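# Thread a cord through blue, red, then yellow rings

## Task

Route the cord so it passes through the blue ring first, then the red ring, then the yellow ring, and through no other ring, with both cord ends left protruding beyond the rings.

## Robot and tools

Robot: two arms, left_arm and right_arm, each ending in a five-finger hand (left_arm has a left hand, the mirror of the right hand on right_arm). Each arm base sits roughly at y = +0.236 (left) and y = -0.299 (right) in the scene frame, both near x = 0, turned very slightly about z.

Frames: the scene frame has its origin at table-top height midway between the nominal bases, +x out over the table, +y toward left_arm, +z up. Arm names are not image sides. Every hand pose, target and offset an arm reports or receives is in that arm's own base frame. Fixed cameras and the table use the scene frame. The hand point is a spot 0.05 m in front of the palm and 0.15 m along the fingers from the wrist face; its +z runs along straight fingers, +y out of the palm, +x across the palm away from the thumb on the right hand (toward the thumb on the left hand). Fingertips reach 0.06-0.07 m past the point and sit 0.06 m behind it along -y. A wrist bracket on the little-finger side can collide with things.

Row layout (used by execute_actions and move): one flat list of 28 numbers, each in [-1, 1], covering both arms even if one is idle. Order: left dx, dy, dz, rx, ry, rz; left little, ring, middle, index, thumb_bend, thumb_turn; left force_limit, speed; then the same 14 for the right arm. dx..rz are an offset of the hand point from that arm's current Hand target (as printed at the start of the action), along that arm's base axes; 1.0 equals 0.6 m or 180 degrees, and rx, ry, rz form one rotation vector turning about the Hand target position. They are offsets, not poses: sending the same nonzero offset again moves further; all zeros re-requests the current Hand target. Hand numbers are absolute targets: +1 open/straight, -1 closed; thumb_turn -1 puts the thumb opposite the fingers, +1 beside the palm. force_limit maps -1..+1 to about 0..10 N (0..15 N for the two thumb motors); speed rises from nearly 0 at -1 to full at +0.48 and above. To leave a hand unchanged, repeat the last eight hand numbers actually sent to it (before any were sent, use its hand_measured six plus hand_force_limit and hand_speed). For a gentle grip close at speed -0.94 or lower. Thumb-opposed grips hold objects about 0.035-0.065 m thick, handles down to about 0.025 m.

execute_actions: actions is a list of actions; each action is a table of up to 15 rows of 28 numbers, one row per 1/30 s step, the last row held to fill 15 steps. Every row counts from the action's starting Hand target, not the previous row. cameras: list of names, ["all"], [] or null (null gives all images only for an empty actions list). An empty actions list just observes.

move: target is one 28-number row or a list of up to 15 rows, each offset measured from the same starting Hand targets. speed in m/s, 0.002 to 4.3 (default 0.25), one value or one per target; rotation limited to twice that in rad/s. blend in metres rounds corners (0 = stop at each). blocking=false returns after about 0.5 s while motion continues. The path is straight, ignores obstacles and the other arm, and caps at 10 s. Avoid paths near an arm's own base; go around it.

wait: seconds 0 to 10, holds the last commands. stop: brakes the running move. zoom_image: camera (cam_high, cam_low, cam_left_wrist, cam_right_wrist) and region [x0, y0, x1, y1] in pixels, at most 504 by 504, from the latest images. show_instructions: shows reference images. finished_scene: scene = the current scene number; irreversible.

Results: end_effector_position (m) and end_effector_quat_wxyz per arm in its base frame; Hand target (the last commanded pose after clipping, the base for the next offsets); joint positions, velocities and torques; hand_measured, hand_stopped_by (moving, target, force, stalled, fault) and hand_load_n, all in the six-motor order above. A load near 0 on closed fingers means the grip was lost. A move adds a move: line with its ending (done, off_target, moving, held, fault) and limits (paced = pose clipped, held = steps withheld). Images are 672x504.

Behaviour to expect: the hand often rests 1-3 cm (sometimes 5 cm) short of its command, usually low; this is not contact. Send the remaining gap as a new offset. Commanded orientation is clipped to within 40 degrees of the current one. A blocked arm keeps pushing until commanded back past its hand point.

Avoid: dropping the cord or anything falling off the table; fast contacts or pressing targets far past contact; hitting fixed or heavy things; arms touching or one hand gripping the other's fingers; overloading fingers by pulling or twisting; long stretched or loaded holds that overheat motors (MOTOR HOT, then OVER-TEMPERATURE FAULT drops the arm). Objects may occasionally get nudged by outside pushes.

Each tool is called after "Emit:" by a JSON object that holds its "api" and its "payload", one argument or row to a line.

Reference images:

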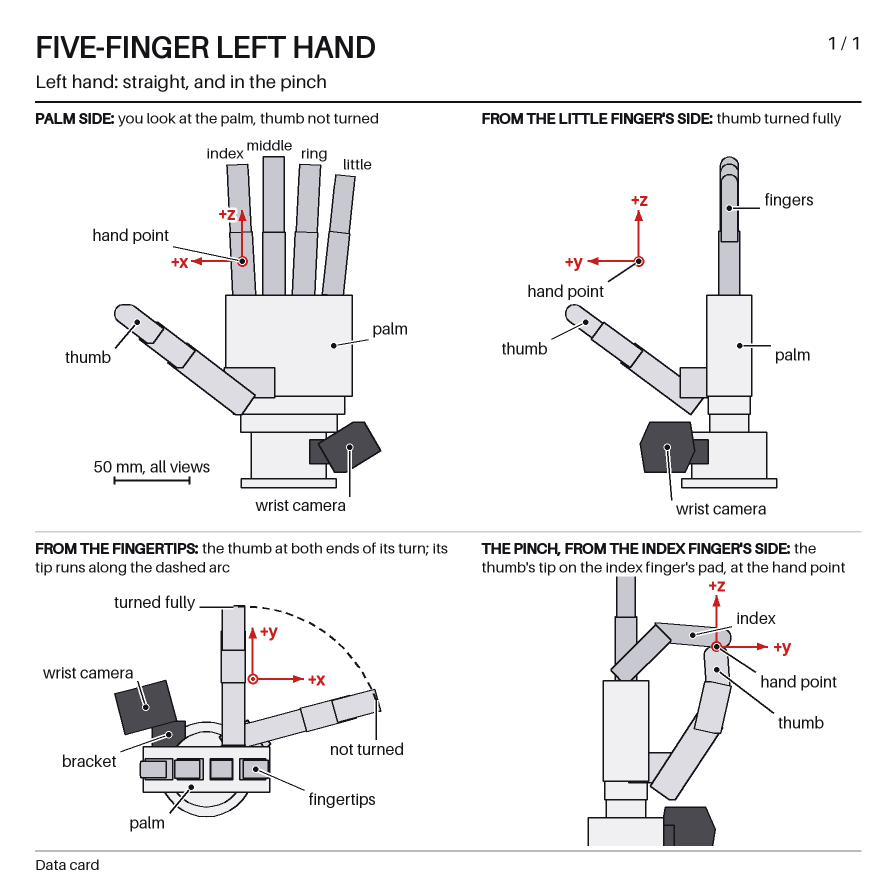

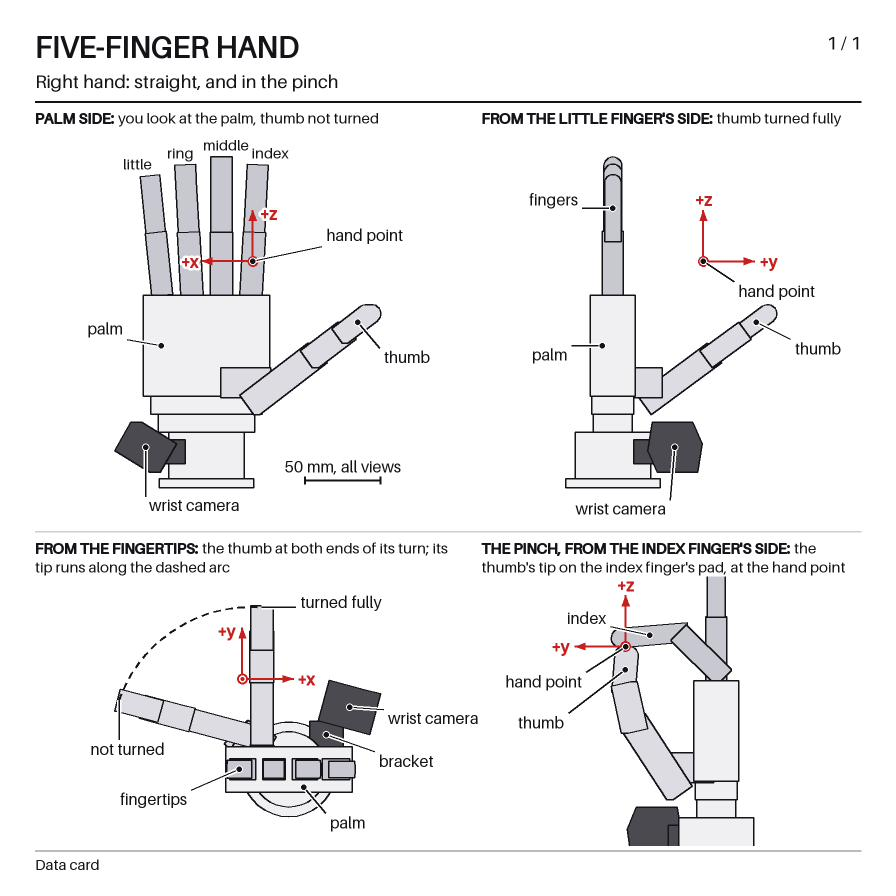

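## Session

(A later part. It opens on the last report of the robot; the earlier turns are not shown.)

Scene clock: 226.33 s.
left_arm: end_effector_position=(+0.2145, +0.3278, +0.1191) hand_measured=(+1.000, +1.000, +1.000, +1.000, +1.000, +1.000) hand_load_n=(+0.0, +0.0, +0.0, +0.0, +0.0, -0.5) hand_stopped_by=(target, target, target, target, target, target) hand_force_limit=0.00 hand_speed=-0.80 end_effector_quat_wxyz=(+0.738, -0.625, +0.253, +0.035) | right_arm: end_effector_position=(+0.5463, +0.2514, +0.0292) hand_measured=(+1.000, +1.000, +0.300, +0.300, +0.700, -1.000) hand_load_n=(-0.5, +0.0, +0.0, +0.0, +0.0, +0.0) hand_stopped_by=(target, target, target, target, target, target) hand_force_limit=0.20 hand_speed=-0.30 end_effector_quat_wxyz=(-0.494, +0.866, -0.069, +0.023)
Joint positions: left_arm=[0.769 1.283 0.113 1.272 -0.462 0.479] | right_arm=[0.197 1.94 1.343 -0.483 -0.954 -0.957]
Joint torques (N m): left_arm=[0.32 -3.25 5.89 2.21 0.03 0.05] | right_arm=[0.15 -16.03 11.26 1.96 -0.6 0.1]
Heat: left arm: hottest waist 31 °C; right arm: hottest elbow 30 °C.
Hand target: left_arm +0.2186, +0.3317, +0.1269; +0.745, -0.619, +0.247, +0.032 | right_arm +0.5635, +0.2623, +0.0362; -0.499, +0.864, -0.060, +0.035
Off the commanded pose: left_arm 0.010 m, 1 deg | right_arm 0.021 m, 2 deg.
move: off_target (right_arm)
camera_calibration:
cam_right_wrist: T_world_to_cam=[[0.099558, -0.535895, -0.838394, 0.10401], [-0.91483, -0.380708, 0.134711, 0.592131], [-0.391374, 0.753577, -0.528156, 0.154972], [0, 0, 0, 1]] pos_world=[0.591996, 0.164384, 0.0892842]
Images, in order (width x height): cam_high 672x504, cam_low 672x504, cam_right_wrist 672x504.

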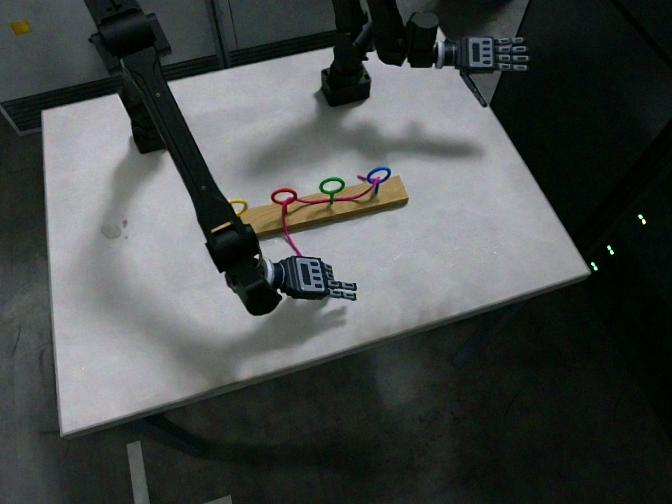

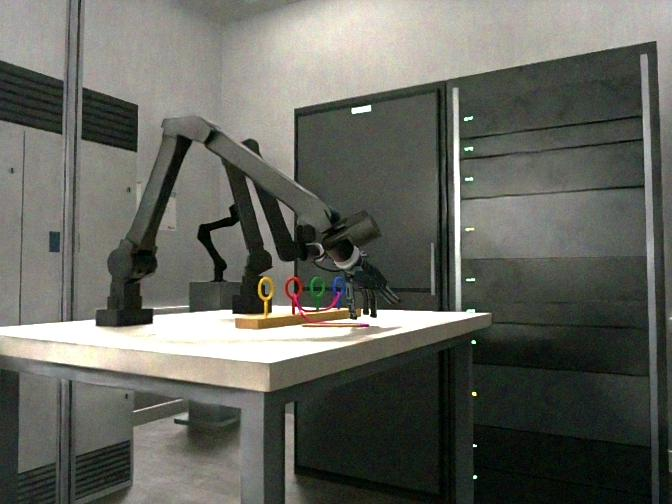

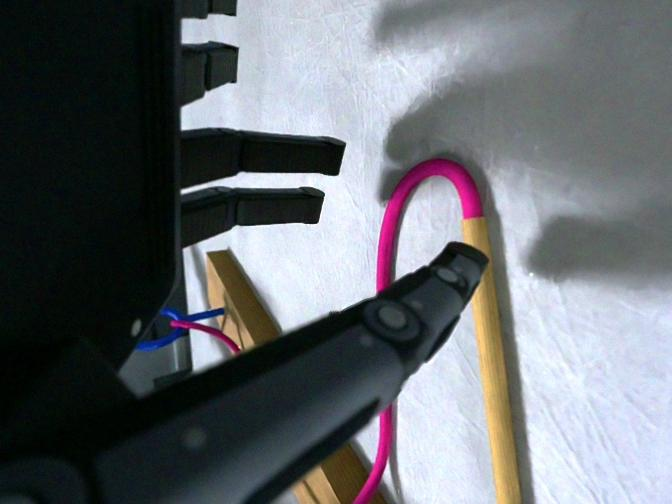

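Emit:
{"api": "move", "payload": {
  "target": [
    [0,0,0,0,0,0,1,1,1,1,1,1,0,-0.8,0,0,0.1,0,0,0,1,1,0.3,0.3,0.7,-1,0.2,-0.3],
    [0,0,0,0,0,0,1,1,1,1,1,1,0,-0.8,-0.036,-0.062,0.1,0.0278,0.0031,0.1553,1,1,0.3,0.3,0.3,-1,0.2,-0.3]
  ],
  "cameras": ["cam_high","cam_low","cam_right_wrist"],
  "speed": 0.12
}}

Emit:
{"api": "zoom_image", "payload": {
  "camera": "cam_low",
  "region": [220, 220, 390, 360]
}}

Emit:
{"api": "zoom_image", "payload": {
  "camera": "cam_high",
  "region": [180, 130, 430, 330]
}}

Scene clock: 240.77 s.
left_arm: end_effector_position=(+0.2145, +0.3278, +0.1191) hand_measured=(+1.000, +1.000, +1.000, +1.000, +1.000, +1.000) hand_load_n=(+0.0, +0.0, +0.0, +0.0, +0.0, +0.0) hand_stopped_by=(target, target, target, target, target, target) hand_force_limit=0.00 hand_speed=-0.80 end_effector_quat_wxyz=(+0.738, -0.625, +0.253, +0.035) | right_arm: end_effector_position=(+0.5276, +0.2295, +0.0957) hand_measured=(+1.000, +1.000, +0.300, +0.300, +0.300, -1.000) hand_load_n=(+0.0, +0.0, +0.0, +0.0, +0.0, +0.0) hand_stopped_by=(target, target, target, target, target, target) hand_force_limit=0.20 hand_speed=-0.30 end_effector_quat_wxyz=(-0.528, +0.830, +0.143, -0.103)
Joint positions: left_arm=[0.769 1.283 0.113 1.272 -0.462 0.479] | right_arm=[0.162 2.142 1.842 -1.677 -1.096 -1.999]
Joint torques (N m): left_arm=[-0.32 -3.25 5.82 2.13 0.03 0] | right_arm=[-1.85 -18.26 11.15 -0.75 -0.67 -0.15]
Heat: left arm: hottest waist 31 °C; right arm: hottest elbow 30 °C.
Hand target: left_arm +0.2186, +0.3317, +0.1269; +0.745, -0.619, +0.247, +0.032 | right_arm +0.5418, +0.2251, +0.0962; -0.529, +0.831, +0.147, -0.093
Off the commanded pose: left_arm 0.010 m, 1 deg | right_arm 0.015 m, 1 deg.
move: off_target (right_arm); target 2's new numbers were sent with right_arm's hand 0.015 m and 1 deg from that target
camera_calibration:
cam_right_wrist: T_world_to_cam=[[0.318188, -0.339665, -0.88509, -0.00601538], [-0.62209, -0.779304, 0.0754285, 0.500422], [-0.715375, 0.526605, -0.459268, 0.41576], [0, 0, 0, 1]] pos_world=[0.610645, 0.168996, 0.147875]
Images, in order (width x height): cam_high 672x504, cam_low 672x504, cam_right_wrist 672x504.

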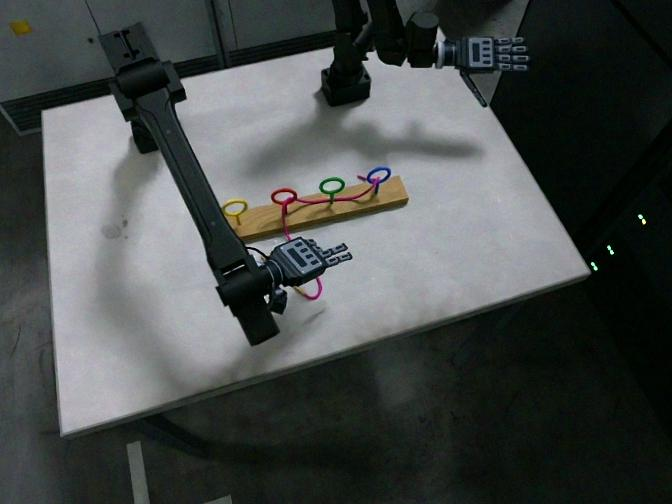

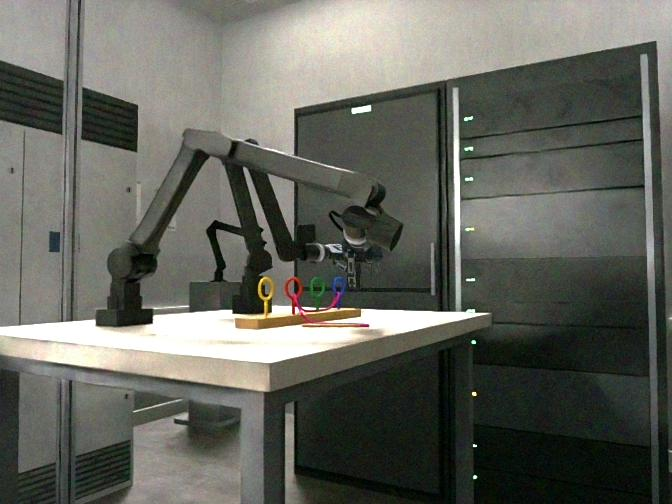

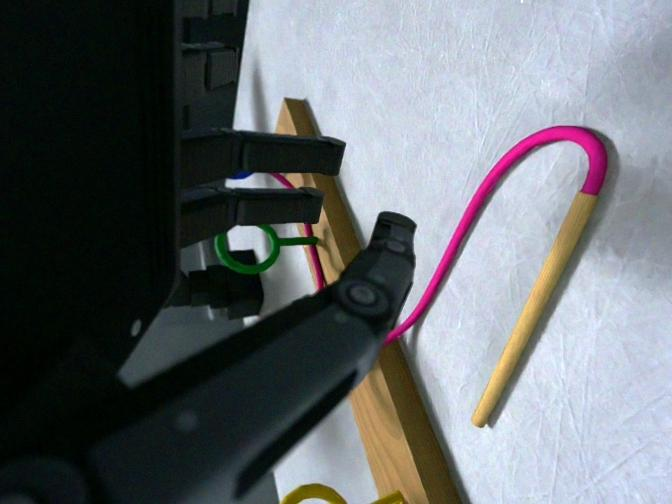

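Scaled by 2.965 from the camera's 672x504 image, which has a finer 960x720 frame.

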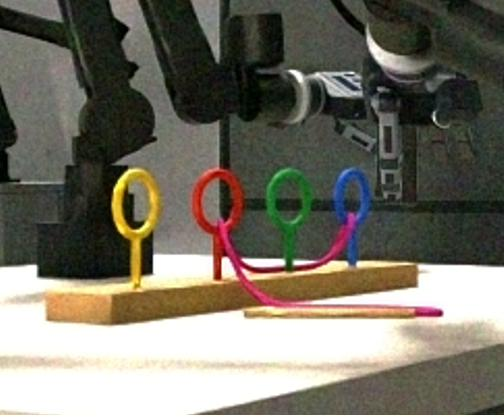

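Scaled by 2.016 from the camera's 672x504 image, which has a finer 960x720 frame.

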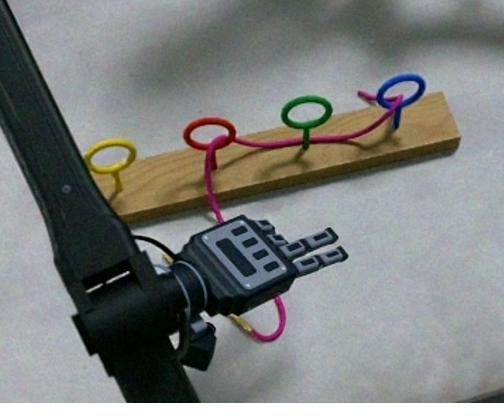

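Emit:
{"api": "move", "payload": {
  "target": [
    [0,0,0,0,0,0,1,1,1,1,1,1,0,-0.8,0.0,-0.037,-0.06,0,0,0,1,1,0.15,0.15,0.35,-1,0.2,-0.3],
    [0,0,0,0,0,0,1,1,1,1,1,1,0,-0.8,0.0,-0.037,-0.11,0,0,0,1,1,0.15,0.15,0.35,-1,0.2,-0.3]
  ],
  "cameras": ["cam_high","cam_low","cam_right_wrist"],
  "speed": 0.08
}}

Emit:
{"api": "zoom_image", "payload": {
  "camera": "cam_low",
  "region": [250, 230, 390, 350]
}}

Emit:
{"api": "zoom_image", "payload": {
  "camera": "cam_right_wrist",
  "region": [200, 100, 672, 504]
}}

Scene clock: 247.27 s.
left_arm: end_effector_position=(+0.2145, +0.3278, +0.1191) hand_measured=(+1.000, +1.000, +1.000, +1.000, +1.000, +1.000) hand_load_n=(+0.0, +0.0, +0.0, +0.0, +0.0, +0.0) hand_stopped_by=(target, target, target, target, target, target) hand_force_limit=0.00 hand_speed=-0.80 end_effector_quat_wxyz=(+0.738, -0.625, +0.253, +0.035) | right_arm: end_effector_position=(+0.5411, +0.2069, +0.0425) hand_measured=(+1.000, +1.000, +0.150, +0.150, +0.350, -1.000) hand_load_n=(+0.0, +0.0, +0.0, +0.0, +0.0, +0.0) hand_stopped_by=(target, target, target, target, target, target) hand_force_limit=0.20 hand_speed=-0.30 end_effector_quat_wxyz=(-0.528, +0.831, +0.147, -0.093)
Joint positions: left_arm=[0.769 1.283 0.113 1.272 -0.462 0.479] | right_arm=[0.123 2.22 1.831 -1.63 -1.081 -2.07]
Joint torques (N m): left_arm=[0.03 -3.31 5.72 2.09 0.04 0] | right_arm=[-1.32 -19.02 6.42 0.14 -0.66 -0.15]
Heat: left arm: hottest waist 30 °C; right arm: hottest elbow 30 °C.
Hand target: left_arm +0.2186, +0.3317, +0.1269; +0.745, -0.619, +0.247, +0.032 | right_arm +0.5419, +0.2028, +0.0301; -0.529, +0.831, +0.147, -0.093
Off the commanded pose: left_arm 0.010 m, 1 deg | right_arm 0.013 m, 0 deg.
move: off_target (right_arm)
camera_calibration:
cam_right_wrist: T_world_to_cam=[[0.335628, -0.337988, -0.879271, -0.0751649], [-0.626066, -0.777468, 0.0598788, 0.497731], [-0.703843, 0.530384, -0.472543, 0.40642], [0, 0, 0, 1]] pos_world=[0.622896, 0.146007, 0.0961568]
Images, in order (width x height): cam_high 672x504, cam_low 672x504, cam_right_wrist 672x504.

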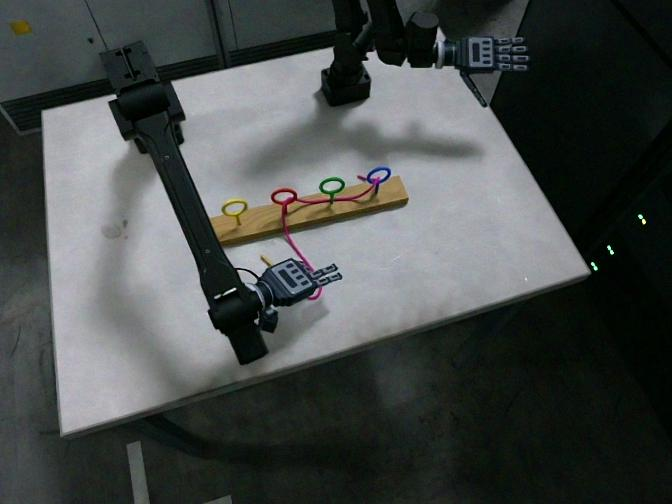

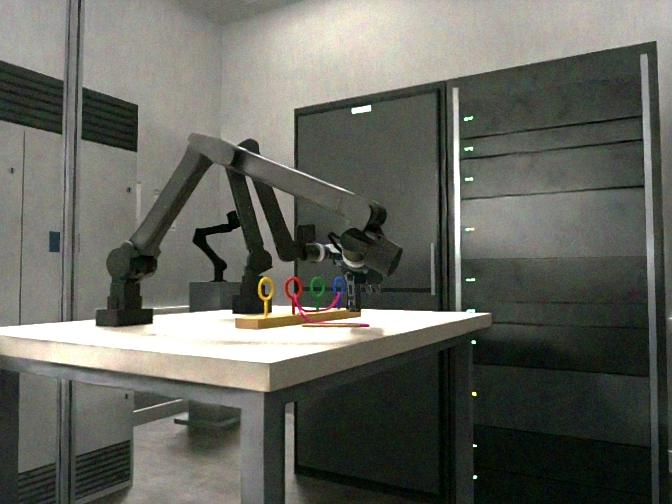

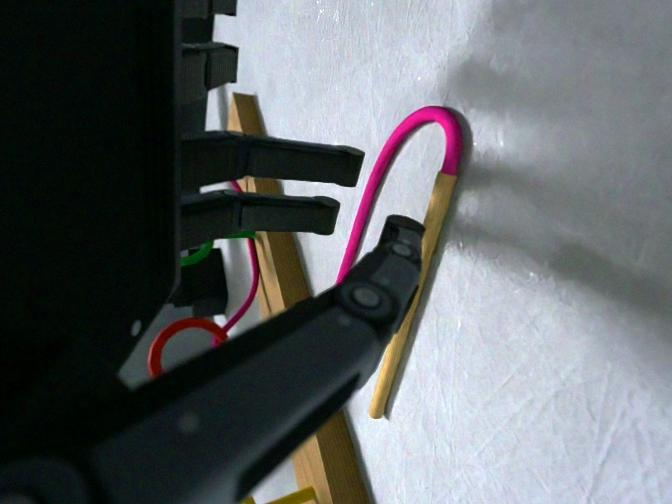

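Scaled by 3.600 from the camera's 672x504 image, which has a finer 960x720 frame.

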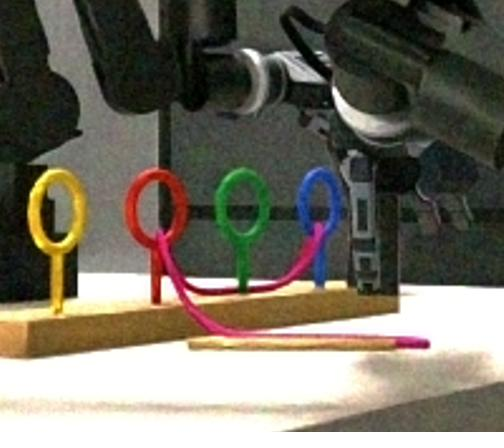

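Scaled by 1.068 from the camera's 672x504 image, which has a finer 960x720 frame.

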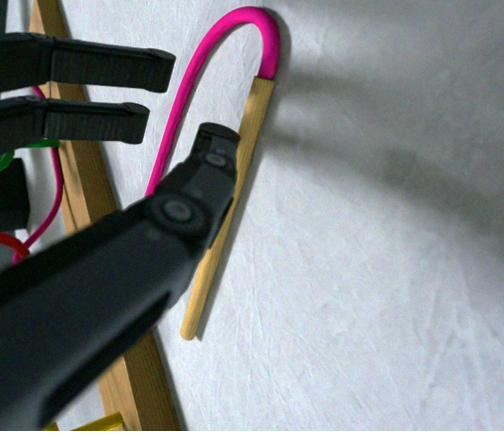

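Emit:
{"api": "move", "payload": {
  "target": [
    [0,0,0,0,0,0,1,1,1,1,1,1,0,-0.8,-0.018,0.0105,-0.05,0,0,0,1,1,0.15,0.15,0.35,-1,0.2,-0.3]
  ],
  "cameras": ["cam_low","cam_right_wrist"],
  "speed": 0.08
}}

Emit:
{"api": "zoom_image", "payload": {
  "camera": "cam_low",
  "region": [250, 230, 390, 350]
}}

Emit:
{"api": "zoom_image", "payload": {
  "camera": "cam_right_wrist",
  "region": [200, 100, 672, 504]
}}

Scene clock: 250.87 s.
left_arm: end_effector_position=(+0.2145, +0.3278, +0.1191) hand_measured=(+1.000, +1.000, +1.000, +1.000, +1.000, +1.000) hand_load_n=(+0.0, +0.0, -0.5, -0.5, +0.0, +0.0) hand_stopped_by=(target, target, target, target, target, target) hand_force_limit=0.00 hand_speed=-0.80 end_effector_quat_wxyz=(+0.738, -0.625, +0.253, +0.035) | right_arm: end_effector_position=(+0.5356, +0.2065, +0.0139) hand_measured=(+1.000, +1.000, +0.150, +0.150, +0.350, -1.000) hand_load_n=(+0.0, +0.0, +0.0, +0.0, +0.0, +0.5) hand_stopped_by=(target, target, target, target, target, target) hand_force_limit=0.20 hand_speed=-0.30 end_effector_quat_wxyz=(-0.529, +0.831, +0.153, -0.082)
Joint positions: left_arm=[0.769 1.283 0.113 1.272 -0.462 0.479] | right_arm=[0.123 2.224 1.761 -1.531 -1.083 -2.07]
Joint torques (N m): left_arm=[0.26 -3.55 5.89 2.18 0.01 0.04] | right_arm=[-0.5 -18.73 6.06 0.2 -0.8 0.08]
Heat: left arm: hottest waist 30 °C; right arm: hottest elbow 30 °C.
Hand target: left_arm +0.2186, +0.3317, +0.1269; +0.745, -0.619, +0.247, +0.032 | right_arm +0.5311, +0.2091, +0.0001; -0.529, +0.831, +0.147, -0.093
Off the commanded pose: left_arm 0.010 m, 1 deg | right_arm 0.015 m, 1 deg.
move: off_target (right_arm)
camera_calibration:
cam_right_wrist: T_world_to_cam=[[0.35677, -0.334081, -0.872413, -0.110803], [-0.627866, -0.777247, 0.0408739, 0.496856], [-0.691736, 0.533176, -0.487057, 0.38232], [0, 0, 0, 1]] pos_world=[0.615955, 0.145319, 0.069237]
Images, in order (width x height): cam_low 672x504, cam_right_wrist 672x504.

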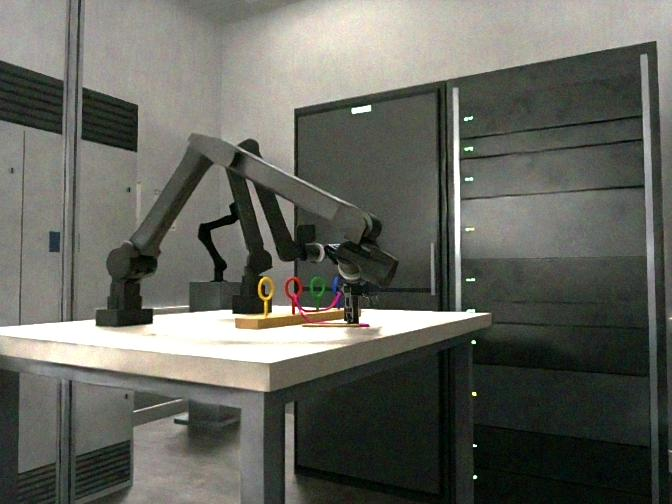

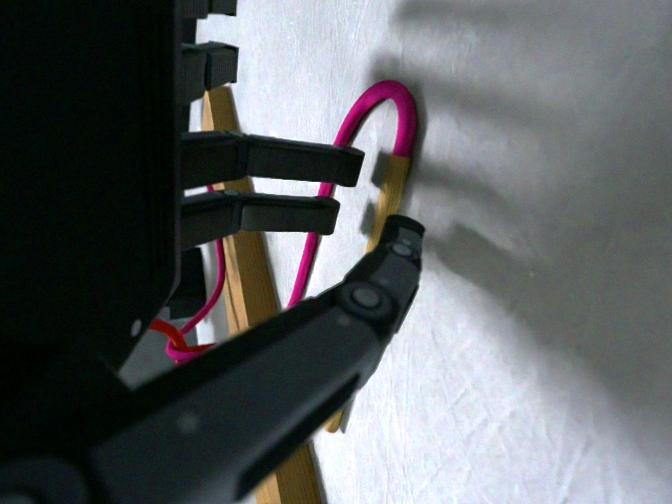

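Scaled by 3.600 from the camera's 672x504 image, which has a finer 960x720 frame.

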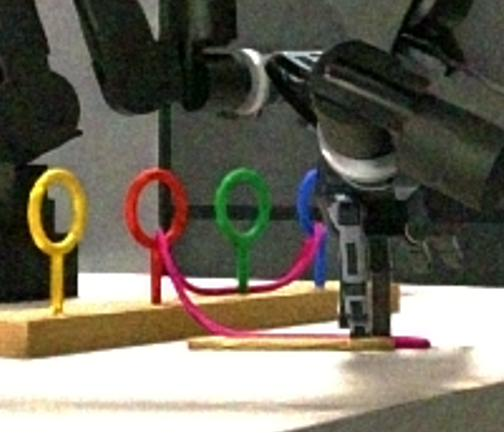

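Scaled by 1.068 from the camera's 672x504 image, which has a finer 960x720 frame.

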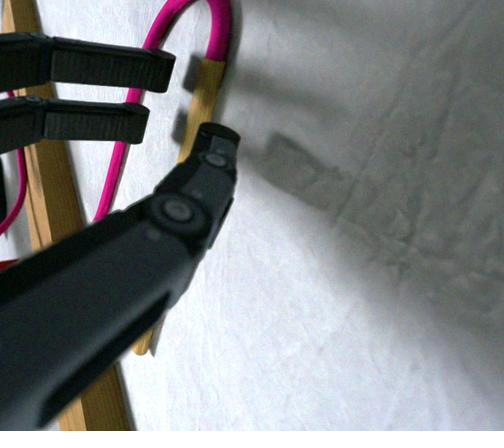

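Emit:
{"api": "move", "payload": {
  "target": [
    [0,0,0,0,0,0,1,1,1,1,1,1,0,-0.8,-0.002,0.012,-0.019,0,0,0,1,1,0.1,0.1,0.3,-1,0.2,-0.3]
  ],
  "cameras": ["cam_low","cam_right_wrist"],
  "speed": 0.05
}}

Emit:
{"api": "zoom_image", "payload": {
  "camera": "cam_low",
  "region": [250, 230, 390, 350]
}}

Emit:
{"api": "zoom_image", "payload": {
  "camera": "cam_right_wrist",
  "region": [200, 50, 672, 454]
}}

Scene clock: 253.83 s.
left_arm: end_effector_position=(+0.2145, +0.3278, +0.1191) hand_measured=(+1.000, +1.000, +1.000, +1.000, +1.000, +1.000) hand_load_n=(+0.0, +0.0, +0.0, +0.0, +0.0, +0.0) hand_stopped_by=(target, target, target, target, target, target) hand_force_limit=0.00 hand_speed=-0.80 end_effector_quat_wxyz=(+0.738, -0.625, +0.253, +0.035) | right_arm: end_effector_position=(+0.5379, +0.2092, +0.0073) hand_measured=(+1.000, +1.000, +0.100, +0.100, +0.300, -1.000) hand_load_n=(+0.0, +0.0, -1.0, +0.0, +0.0, +0.0) hand_stopped_by=(target, target, target, target, target, target) hand_force_limit=0.20 hand_speed=-0.30 end_effector_quat_wxyz=(-0.530, +0.831, +0.151, -0.077)
Joint positions: left_arm=[0.769 1.283 0.113 1.272 -0.462 0.479] | right_arm=[0.125 2.227 1.751 -1.492 -1.09 -2.049]
Joint torques (N m): left_arm=[-0.03 -3.6 5.91 2.24 0.04 0.03] | right_arm=[0.26 -18.14 5.76 0.4 -0.73 0.12]
Heat: left arm: hottest waist 30 °C; right arm: hottest elbow 30 °C.
Hand target: left_arm +0.2186, +0.3317, +0.1269; +0.745, -0.619, +0.247, +0.032 | right_arm +0.5299, +0.2165, -0.0111; -0.529, +0.831, +0.147, -0.093
Off the commanded pose: left_arm 0.010 m, 1 deg | right_arm 0.021 m, 2 deg.
move: off_target (right_arm)
camera_calibration:
cam_right_wrist: T_world_to_cam=[[0.358948, -0.334527, -0.871348, -0.117545], [-0.635664, -0.771207, 0.034222, 0.503616], [-0.683438, 0.541601, -0.48947, 0.373034], [0, 0, 0, 1]] pos_world=[0.617269, 0.147035, 0.0629317]
Images, in order (width x height): cam_low 672x504, cam_right_wrist 672x504.

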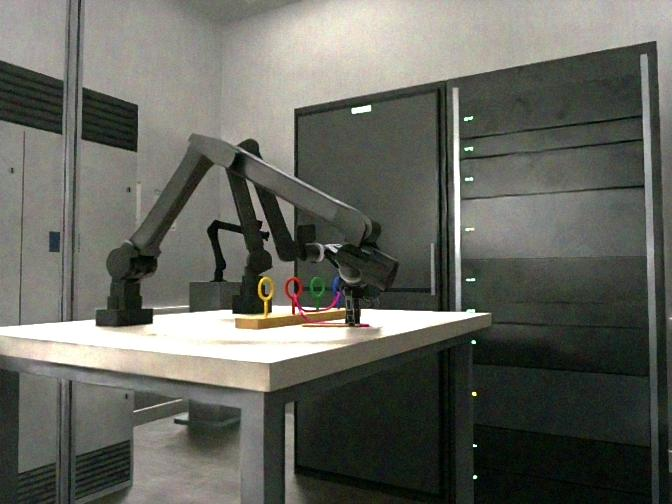

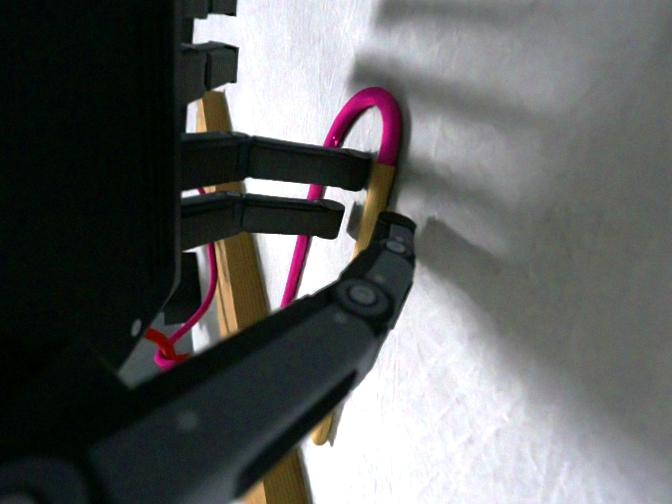

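Scaled by 3.600 from the camera's 672x504 image, which has a finer 960x720 frame.

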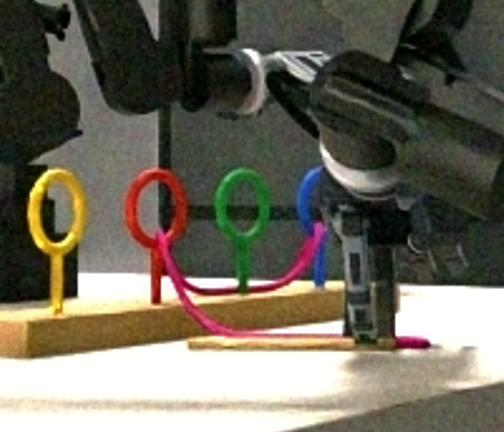

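Scaled by 1.068 from the camera's 672x504 image, which has a finer 960x720 frame.

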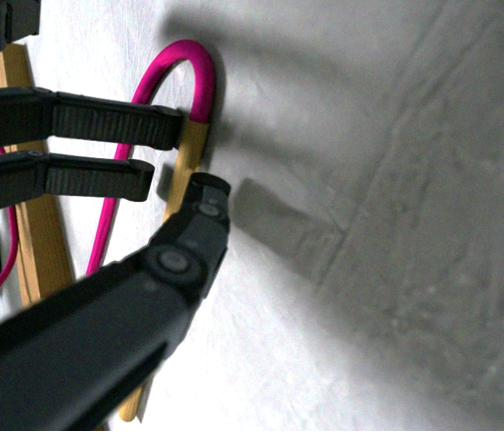

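Emit:
{"api": "move", "payload": {
  "target": [
    [0,0,0,0,0,0,1,1,1,1,1,1,0,-0.8,0.0,0.006,-0.005,0,0,0,1,1,0.0,0.02,0.25,-1,-0.4,-0.4]
  ],
  "cameras": ["cam_low","cam_right_wrist"],
  "speed": 0.05
}}

Emit:
{"api": "zoom_image", "payload": {
  "camera": "cam_right_wrist",
  "region": [200, 50, 672, 454]
}}

Scene clock: 257.87 s.
left_arm: end_effector_position=(+0.2145, +0.3278, +0.1191) hand_measured=(+1.000, +1.000, +1.000, +1.000, +1.000, +1.000) hand_load_n=(+0.0, +0.0, +0.0, +0.0, +0.0, +0.0) hand_stopped_by=(target, target, target, target, target, target) hand_force_limit=0.00 hand_speed=-0.80 end_effector_quat_wxyz=(+0.738, -0.625, +0.253, +0.035) | right_arm: end_effector_position=(+0.5390, +0.2115, +0.0070) hand_measured=(+1.000, +1.000, +0.000, +0.020, +0.250, -1.000) hand_load_n=(+0.0, +0.0, -1.0, +0.0, +0.0, +0.0) hand_stopped_by=(target, target, target, target, target, target) hand_force_limit=-0.40 hand_speed=-0.40 end_effector_quat_wxyz=(-0.530, +0.831, +0.149, -0.076)
Joint positions: left_arm=[0.769 1.283 0.113 1.272 -0.462 0.479] | right_arm=[0.128 2.227 1.751 -1.479 -1.093 -2.034]
Joint torques (N m): left_arm=[0.15 -3.72 5.87 2.19 0.02 0.02] | right_arm=[0.5 -17.9 5.57 0.55 -0.7 0.02]
Heat: left arm: hottest waist 30 °C; right arm: hottest elbow 30 °C.
Hand target: left_arm +0.2186, +0.3317, +0.1269; +0.745, -0.619, +0.247, +0.032 | right_arm +0.5300, +0.2200, -0.0141; -0.529, +0.831, +0.147, -0.093
Off the commanded pose: left_arm 0.010 m, 1 deg | right_arm 0.025 m, 2 deg.
move: off_target (right_arm)
camera_calibration:
cam_right_wrist: T_world_to_cam=[[0.356931, -0.336311, -0.87149, -0.115971], [-0.639003, -0.768416, 0.0348216, 0.507275], [-0.681378, 0.544455, -0.489175, 0.370754], [0, 0, 0, 1]] pos_world=[0.618167, 0.148937, 0.0626322]
Images, in order (width x height): cam_low 672x504, cam_right_wrist 672x504.

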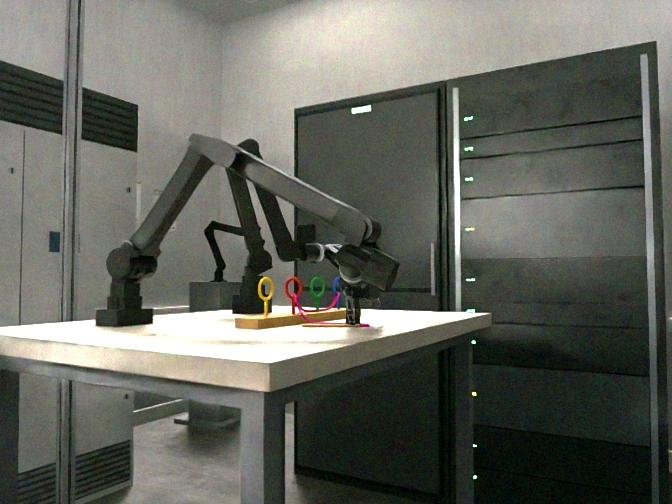

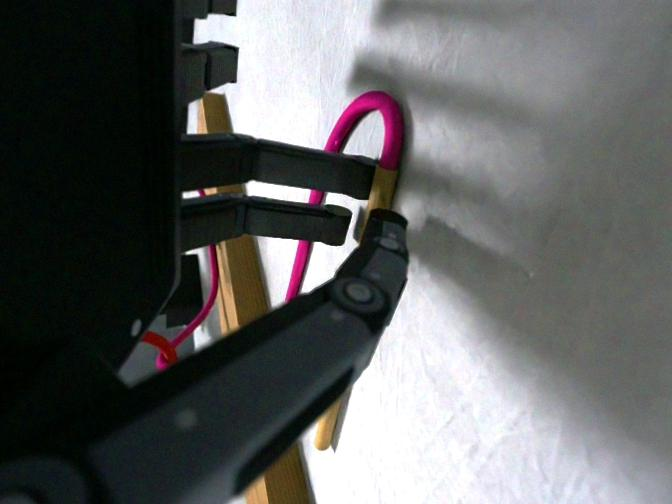

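Scaled by 1.068 from the camera's 672x504 image, which has a finer 960x720 frame.

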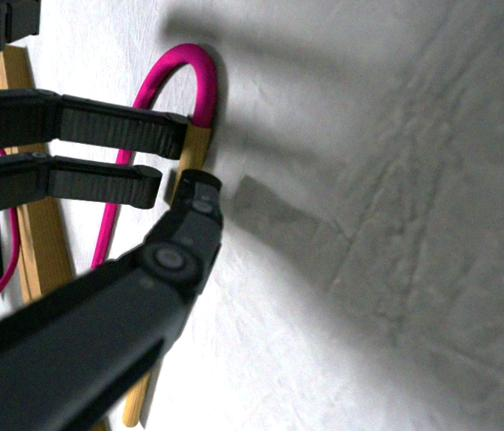

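Emit:
{"api": "move", "payload": {
  "target": [
    [0,0,0,0,0,0,1,1,1,1,1,1,0,-0.8,0.0,0.0,0,0,0,0,1,1,-0.2,-0.15,0.25,-1,-0.5,-0.6]
  ],
  "cameras": ["cam_low","cam_right_wrist"],
  "speed": 0.05
}}

Emit:
{"api": "zoom_image", "payload": {
  "camera": "cam_right_wrist",
  "region": [200, 50, 672, 454]
}}

Scene clock: 259.10 s.
left_arm: end_effector_position=(+0.2145, +0.3278, +0.1191) hand_measured=(+1.000, +1.000, +1.000, +1.000, +1.000, +1.000) hand_load_n=(+0.0, +0.0, +0.0, +0.0, +0.0, +0.0) hand_stopped_by=(target, target, target, target, target, target) hand_force_limit=0.00 hand_speed=-0.80 end_effector_quat_wxyz=(+0.738, -0.625, +0.253, +0.035) | right_arm: end_effector_position=(+0.5381, +0.2157, +0.0053) hand_measured=(+1.000, +1.000, -0.200, -0.150, +0.250, -1.000) hand_load_n=(+0.0, +0.0, +2.0, +0.0, +0.5, +0.5) hand_stopped_by=(target, target, target, target, target, target) hand_force_limit=-0.50 hand_speed=-0.60 end_effector_quat_wxyz=(-0.530, +0.830, +0.152, -0.077)
Joint positions: left_arm=[0.769 1.283 0.113 1.272 -0.462 0.479] | right_arm=[0.135 2.23 1.75 -1.473 -1.094 -2.033]
Joint torques (N m): left_arm=[0.09 -3.66 5.93 2.22 0.04 0.03] | right_arm=[0.15 -18.02 5.68 0.35 -0.64 0.05]
Heat: left arm: hottest waist 30 °C; right arm: hottest elbow 30 °C.
Hand target: left_arm +0.2186, +0.3317, +0.1269; +0.745, -0.619, +0.247, +0.032 | right_arm +0.5299, +0.2200, -0.0143; -0.529, +0.831, +0.147, -0.093
Off the commanded pose: left_arm 0.010 m, 1 deg | right_arm 0.022 m, 2 deg.
move: off_target (right_arm)
camera_calibration:
cam_right_wrist: T_world_to_cam=[[0.360739, -0.332654, -0.871326, -0.118617], [-0.634099, -0.772572, 0.0324281, 0.508244], [-0.683949, 0.540809, -0.489632, 0.369188], [0, 0, 0, 1]] pos_world=[0.617573, 0.153536, 0.0609306]
Images, in order (width x height): cam_low 672x504, cam_right_wrist 672x504.

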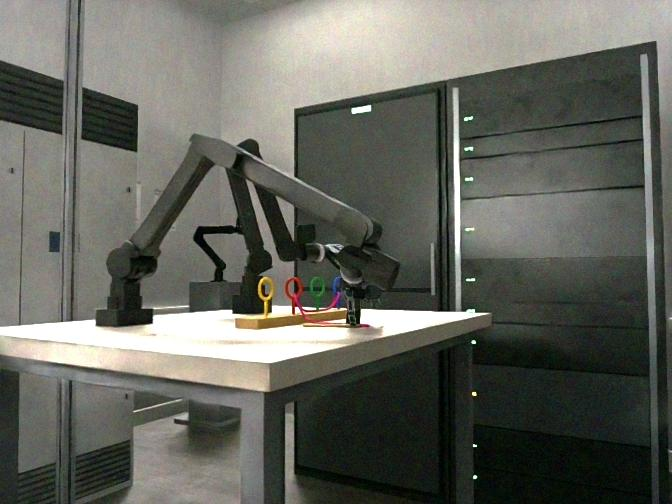

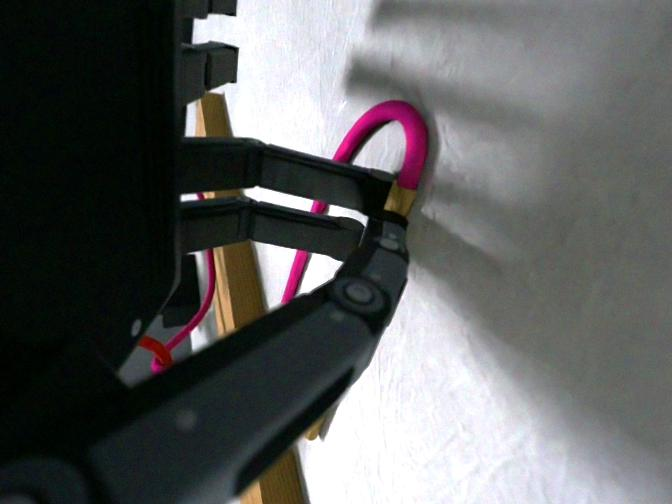

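Scaled by 1.068 from the camera's 672x504 image, which has a finer 960x720 frame.

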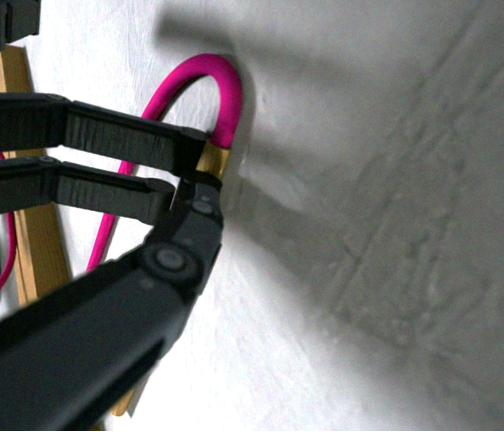

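Emit:
{"api": "move", "payload": {
  "target": [
    [0,0,0,0,0,0,1,1,1,1,1,1,0,-0.8,0.0,0.0,0,0,0,0,1,1,-0.4,-0.4,0.05,-1,-0.2,-0.7]
  ],
  "cameras": ["cam_low","cam_right_wrist"],
  "speed": 0.05
}}

Emit:
{"api": "zoom_image", "payload": {
  "camera": "cam_right_wrist",
  "region": [200, 50, 672, 454]
}}

Scene clock: 260.43 s.
left_arm: end_effector_position=(+0.2145, +0.3278, +0.1191) hand_measured=(+1.000, +1.000, +1.000, +1.000, +1.000, +1.000) hand_load_n=(+0.0, +0.0, +0.0, +0.0, +0.0, +0.0) hand_stopped_by=(target, target, target, target, target, target) hand_force_limit=0.00 hand_speed=-0.80 end_effector_quat_wxyz=(+0.738, -0.625, +0.253, +0.035) | right_arm: end_effector_position=(+0.5376, +0.2158, +0.0045) hand_measured=(+1.000, +1.000, -0.222, -0.284, +0.130, -1.000) hand_load_n=(+0.0, +0.0, +0.0, +2.5, +6.0, -5.0) hand_stopped_by=(target, target, force, force, force, target) hand_force_limit=-0.20 hand_speed=-0.70 end_effector_quat_wxyz=(-0.531, +0.830, +0.152, -0.078)
Joint positions: left_arm=[0.769 1.283 0.113 1.272 -0.462 0.479] | right_arm=[0.135 2.231 1.749 -1.473 -1.095 -2.033]
Joint torques (N m): left_arm=[0.32 -3.37 6.01 2.18 0.04 0.03] | right_arm=[-0.15 -18.26 5.78 0.35 -0.6 0.05]
Heat: left arm: hottest waist 30 °C; right arm: hottest elbow 30 °C.
Hand target: left_arm +0.2186, +0.3317, +0.1269; +0.745, -0.619, +0.247, +0.032 | right_arm +0.5299, +0.2200, -0.0142; -0.529, +0.831, +0.147, -0.093
Off the commanded pose: left_arm 0.010 m, 1 deg | right_arm 0.021 m, 2 deg.
move: off_target (right_arm)
camera_calibration:
cam_right_wrist: T_world_to_cam=[[0.358779, -0.332186, -0.872313, -0.118111], [-0.634388, -0.772303, 0.0331801, 0.50819], [-0.684712, 0.54148, -0.487821, 0.368626], [0, 0, 0, 1]] pos_world=[0.617167, 0.153638, 0.059932]
Images, in order (width x height): cam_low 672x504, cam_right_wrist 672x504.

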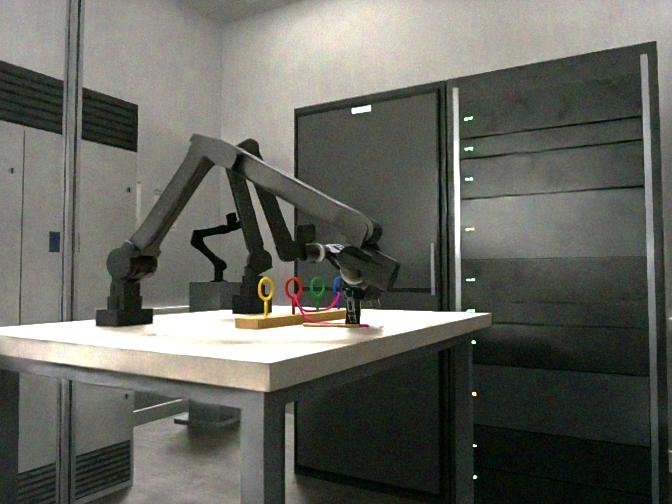

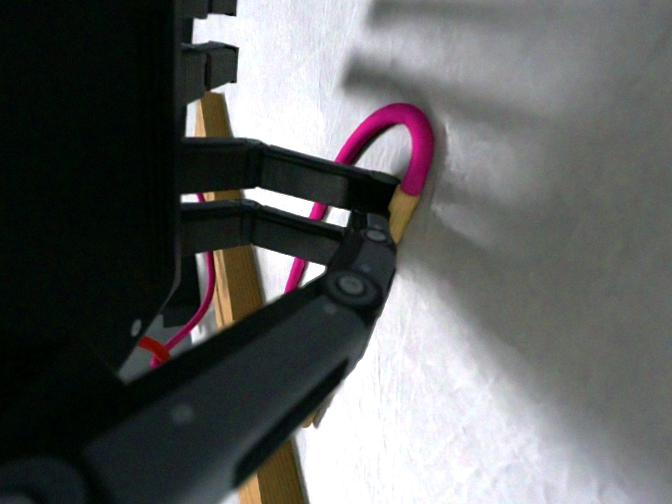

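Scaled by 1.068 from the camera's 672x504 image, which has a finer 960x720 frame.

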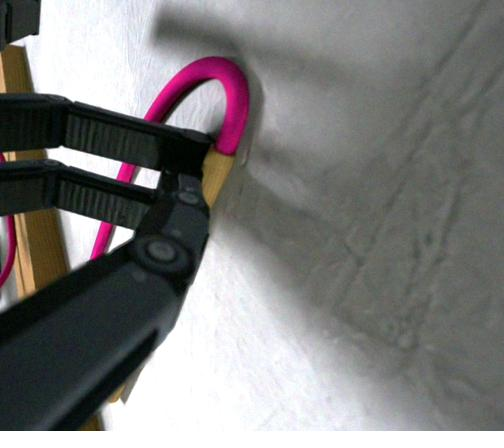

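Emit:
{"api": "move", "payload": {
  "target": [
    [0,0,0,0,0,0,1,1,1,1,1,1,0,-0.8,0.0,0.0,0.03,0,0,0,1,1,1,0.2,0.45,-1,-0.2,-0.2],
    [0,0,0,0,0,0,1,1,1,1,1,1,0,-0.8,0.041,-0.0133,0.097,0.027,0.0076,-0.0556,1,1,1,0.2,0.45,-1,-0.2,-0.2]
  ],
  "cameras": ["cam_high","cam_low","cam_right_wrist"],
  "speed": 0.08
}}

Emit:
{"api": "zoom_image", "payload": {
  "camera": "cam_right_wrist",
  "region": [200, 100, 672, 504]
}}

Scene clock: 278.37 s.
left_arm: end_effector_position=(+0.2145, +0.3278, +0.1191) hand_measured=(+1.000, +1.000, +1.000, +1.000, +1.000, +1.000) hand_load_n=(+0.0, +0.0, +0.0, +0.0, +0.0, +0.0) hand_stopped_by=(target, target, target, target, target, target) hand_force_limit=0.00 hand_speed=-0.80 end_effector_quat_wxyz=(+0.738, -0.625, +0.253, +0.035) | right_arm: end_effector_position=(+0.5536, +0.2174, +0.0411) hand_measured=(+1.000, +1.000, +1.000, +0.200, +0.450, -1.000) hand_load_n=(+0.0, +0.0, -0.5, +0.0, +0.0, +0.0) hand_stopped_by=(target, target, target, target, target, target) hand_force_limit=-0.20 hand_speed=-0.20 end_effector_quat_wxyz=(-0.571, +0.815, +0.078, -0.054)
Joint positions: left_arm=[0.769 1.283 0.113 1.272 -0.462 0.479] | right_arm=[0.105 2.171 1.715 -1.345 -1.212 -1.818]
Joint torques (N m): left_arm=[0.26 -3.14 5.78 2.11 0 0.03] | right_arm=[-1.73 -20.95 6.23 0.57 -0.89 0.11]
Heat: left arm: hottest waist 30 °C; right arm: hottest elbow 29 °C.
Hand target: left_arm +0.2186, +0.3317, +0.1269; +0.745, -0.619, +0.247, +0.032 | right_arm +0.5545, +0.2120, +0.0439; -0.572, +0.816, +0.071, -0.050
Off the commanded pose: left_arm 0.010 m, 1 deg | right_arm 0.006 m, 1 deg.
move: done
camera_calibration:
cam_right_wrist: T_world_to_cam=[[0.263042, -0.307949, -0.914317, -0.0418957], [-0.740865, -0.671527, 0.0130341, 0.55621], [-0.618003, 0.673957, -0.404788, 0.327406], [0, 0, 0, 1]] pos_world=[0.625435, 0.139951, 0.0869745]
Images, in order (width x height): cam_high 672x504, cam_low 672x504, cam_right_wrist 672x504.

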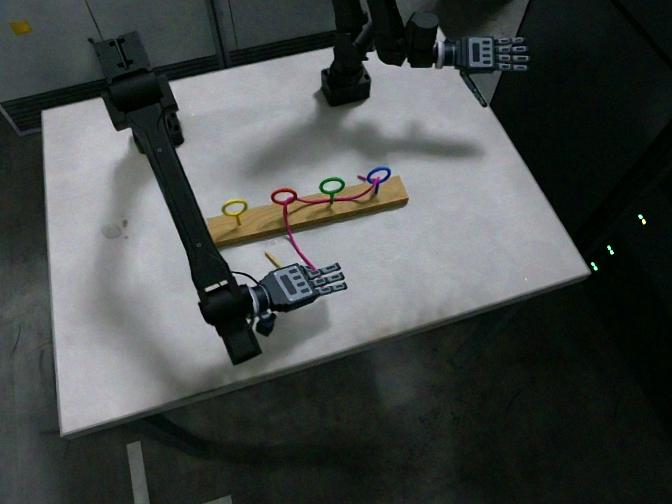

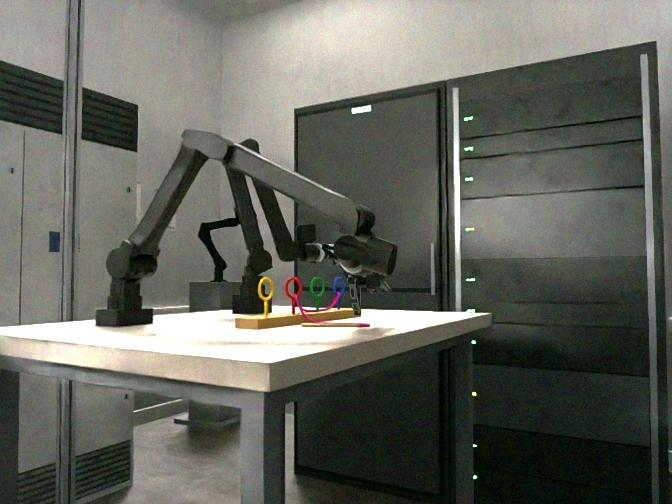

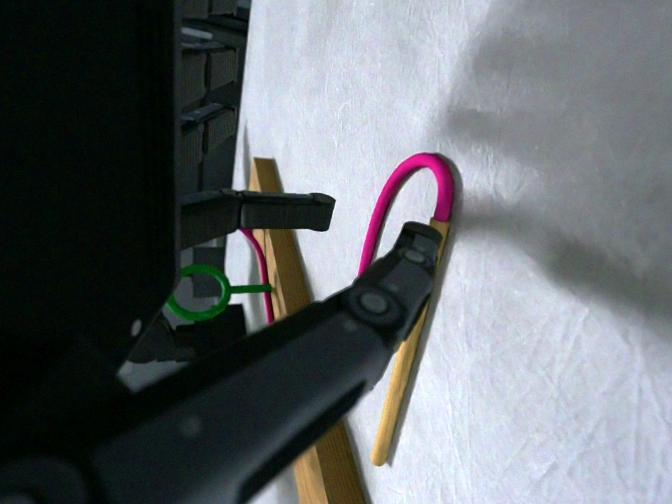

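Scaled by 1.068 from the camera's 672x504 image, which has a finer 960x720 frame.

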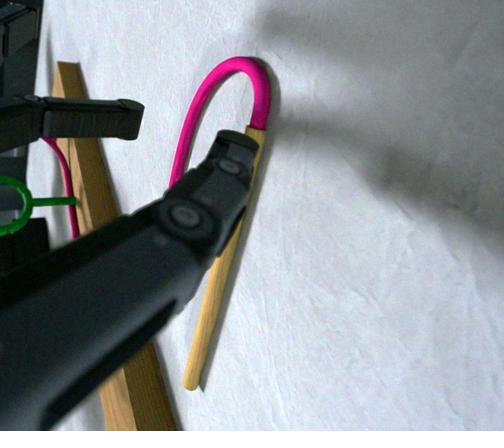

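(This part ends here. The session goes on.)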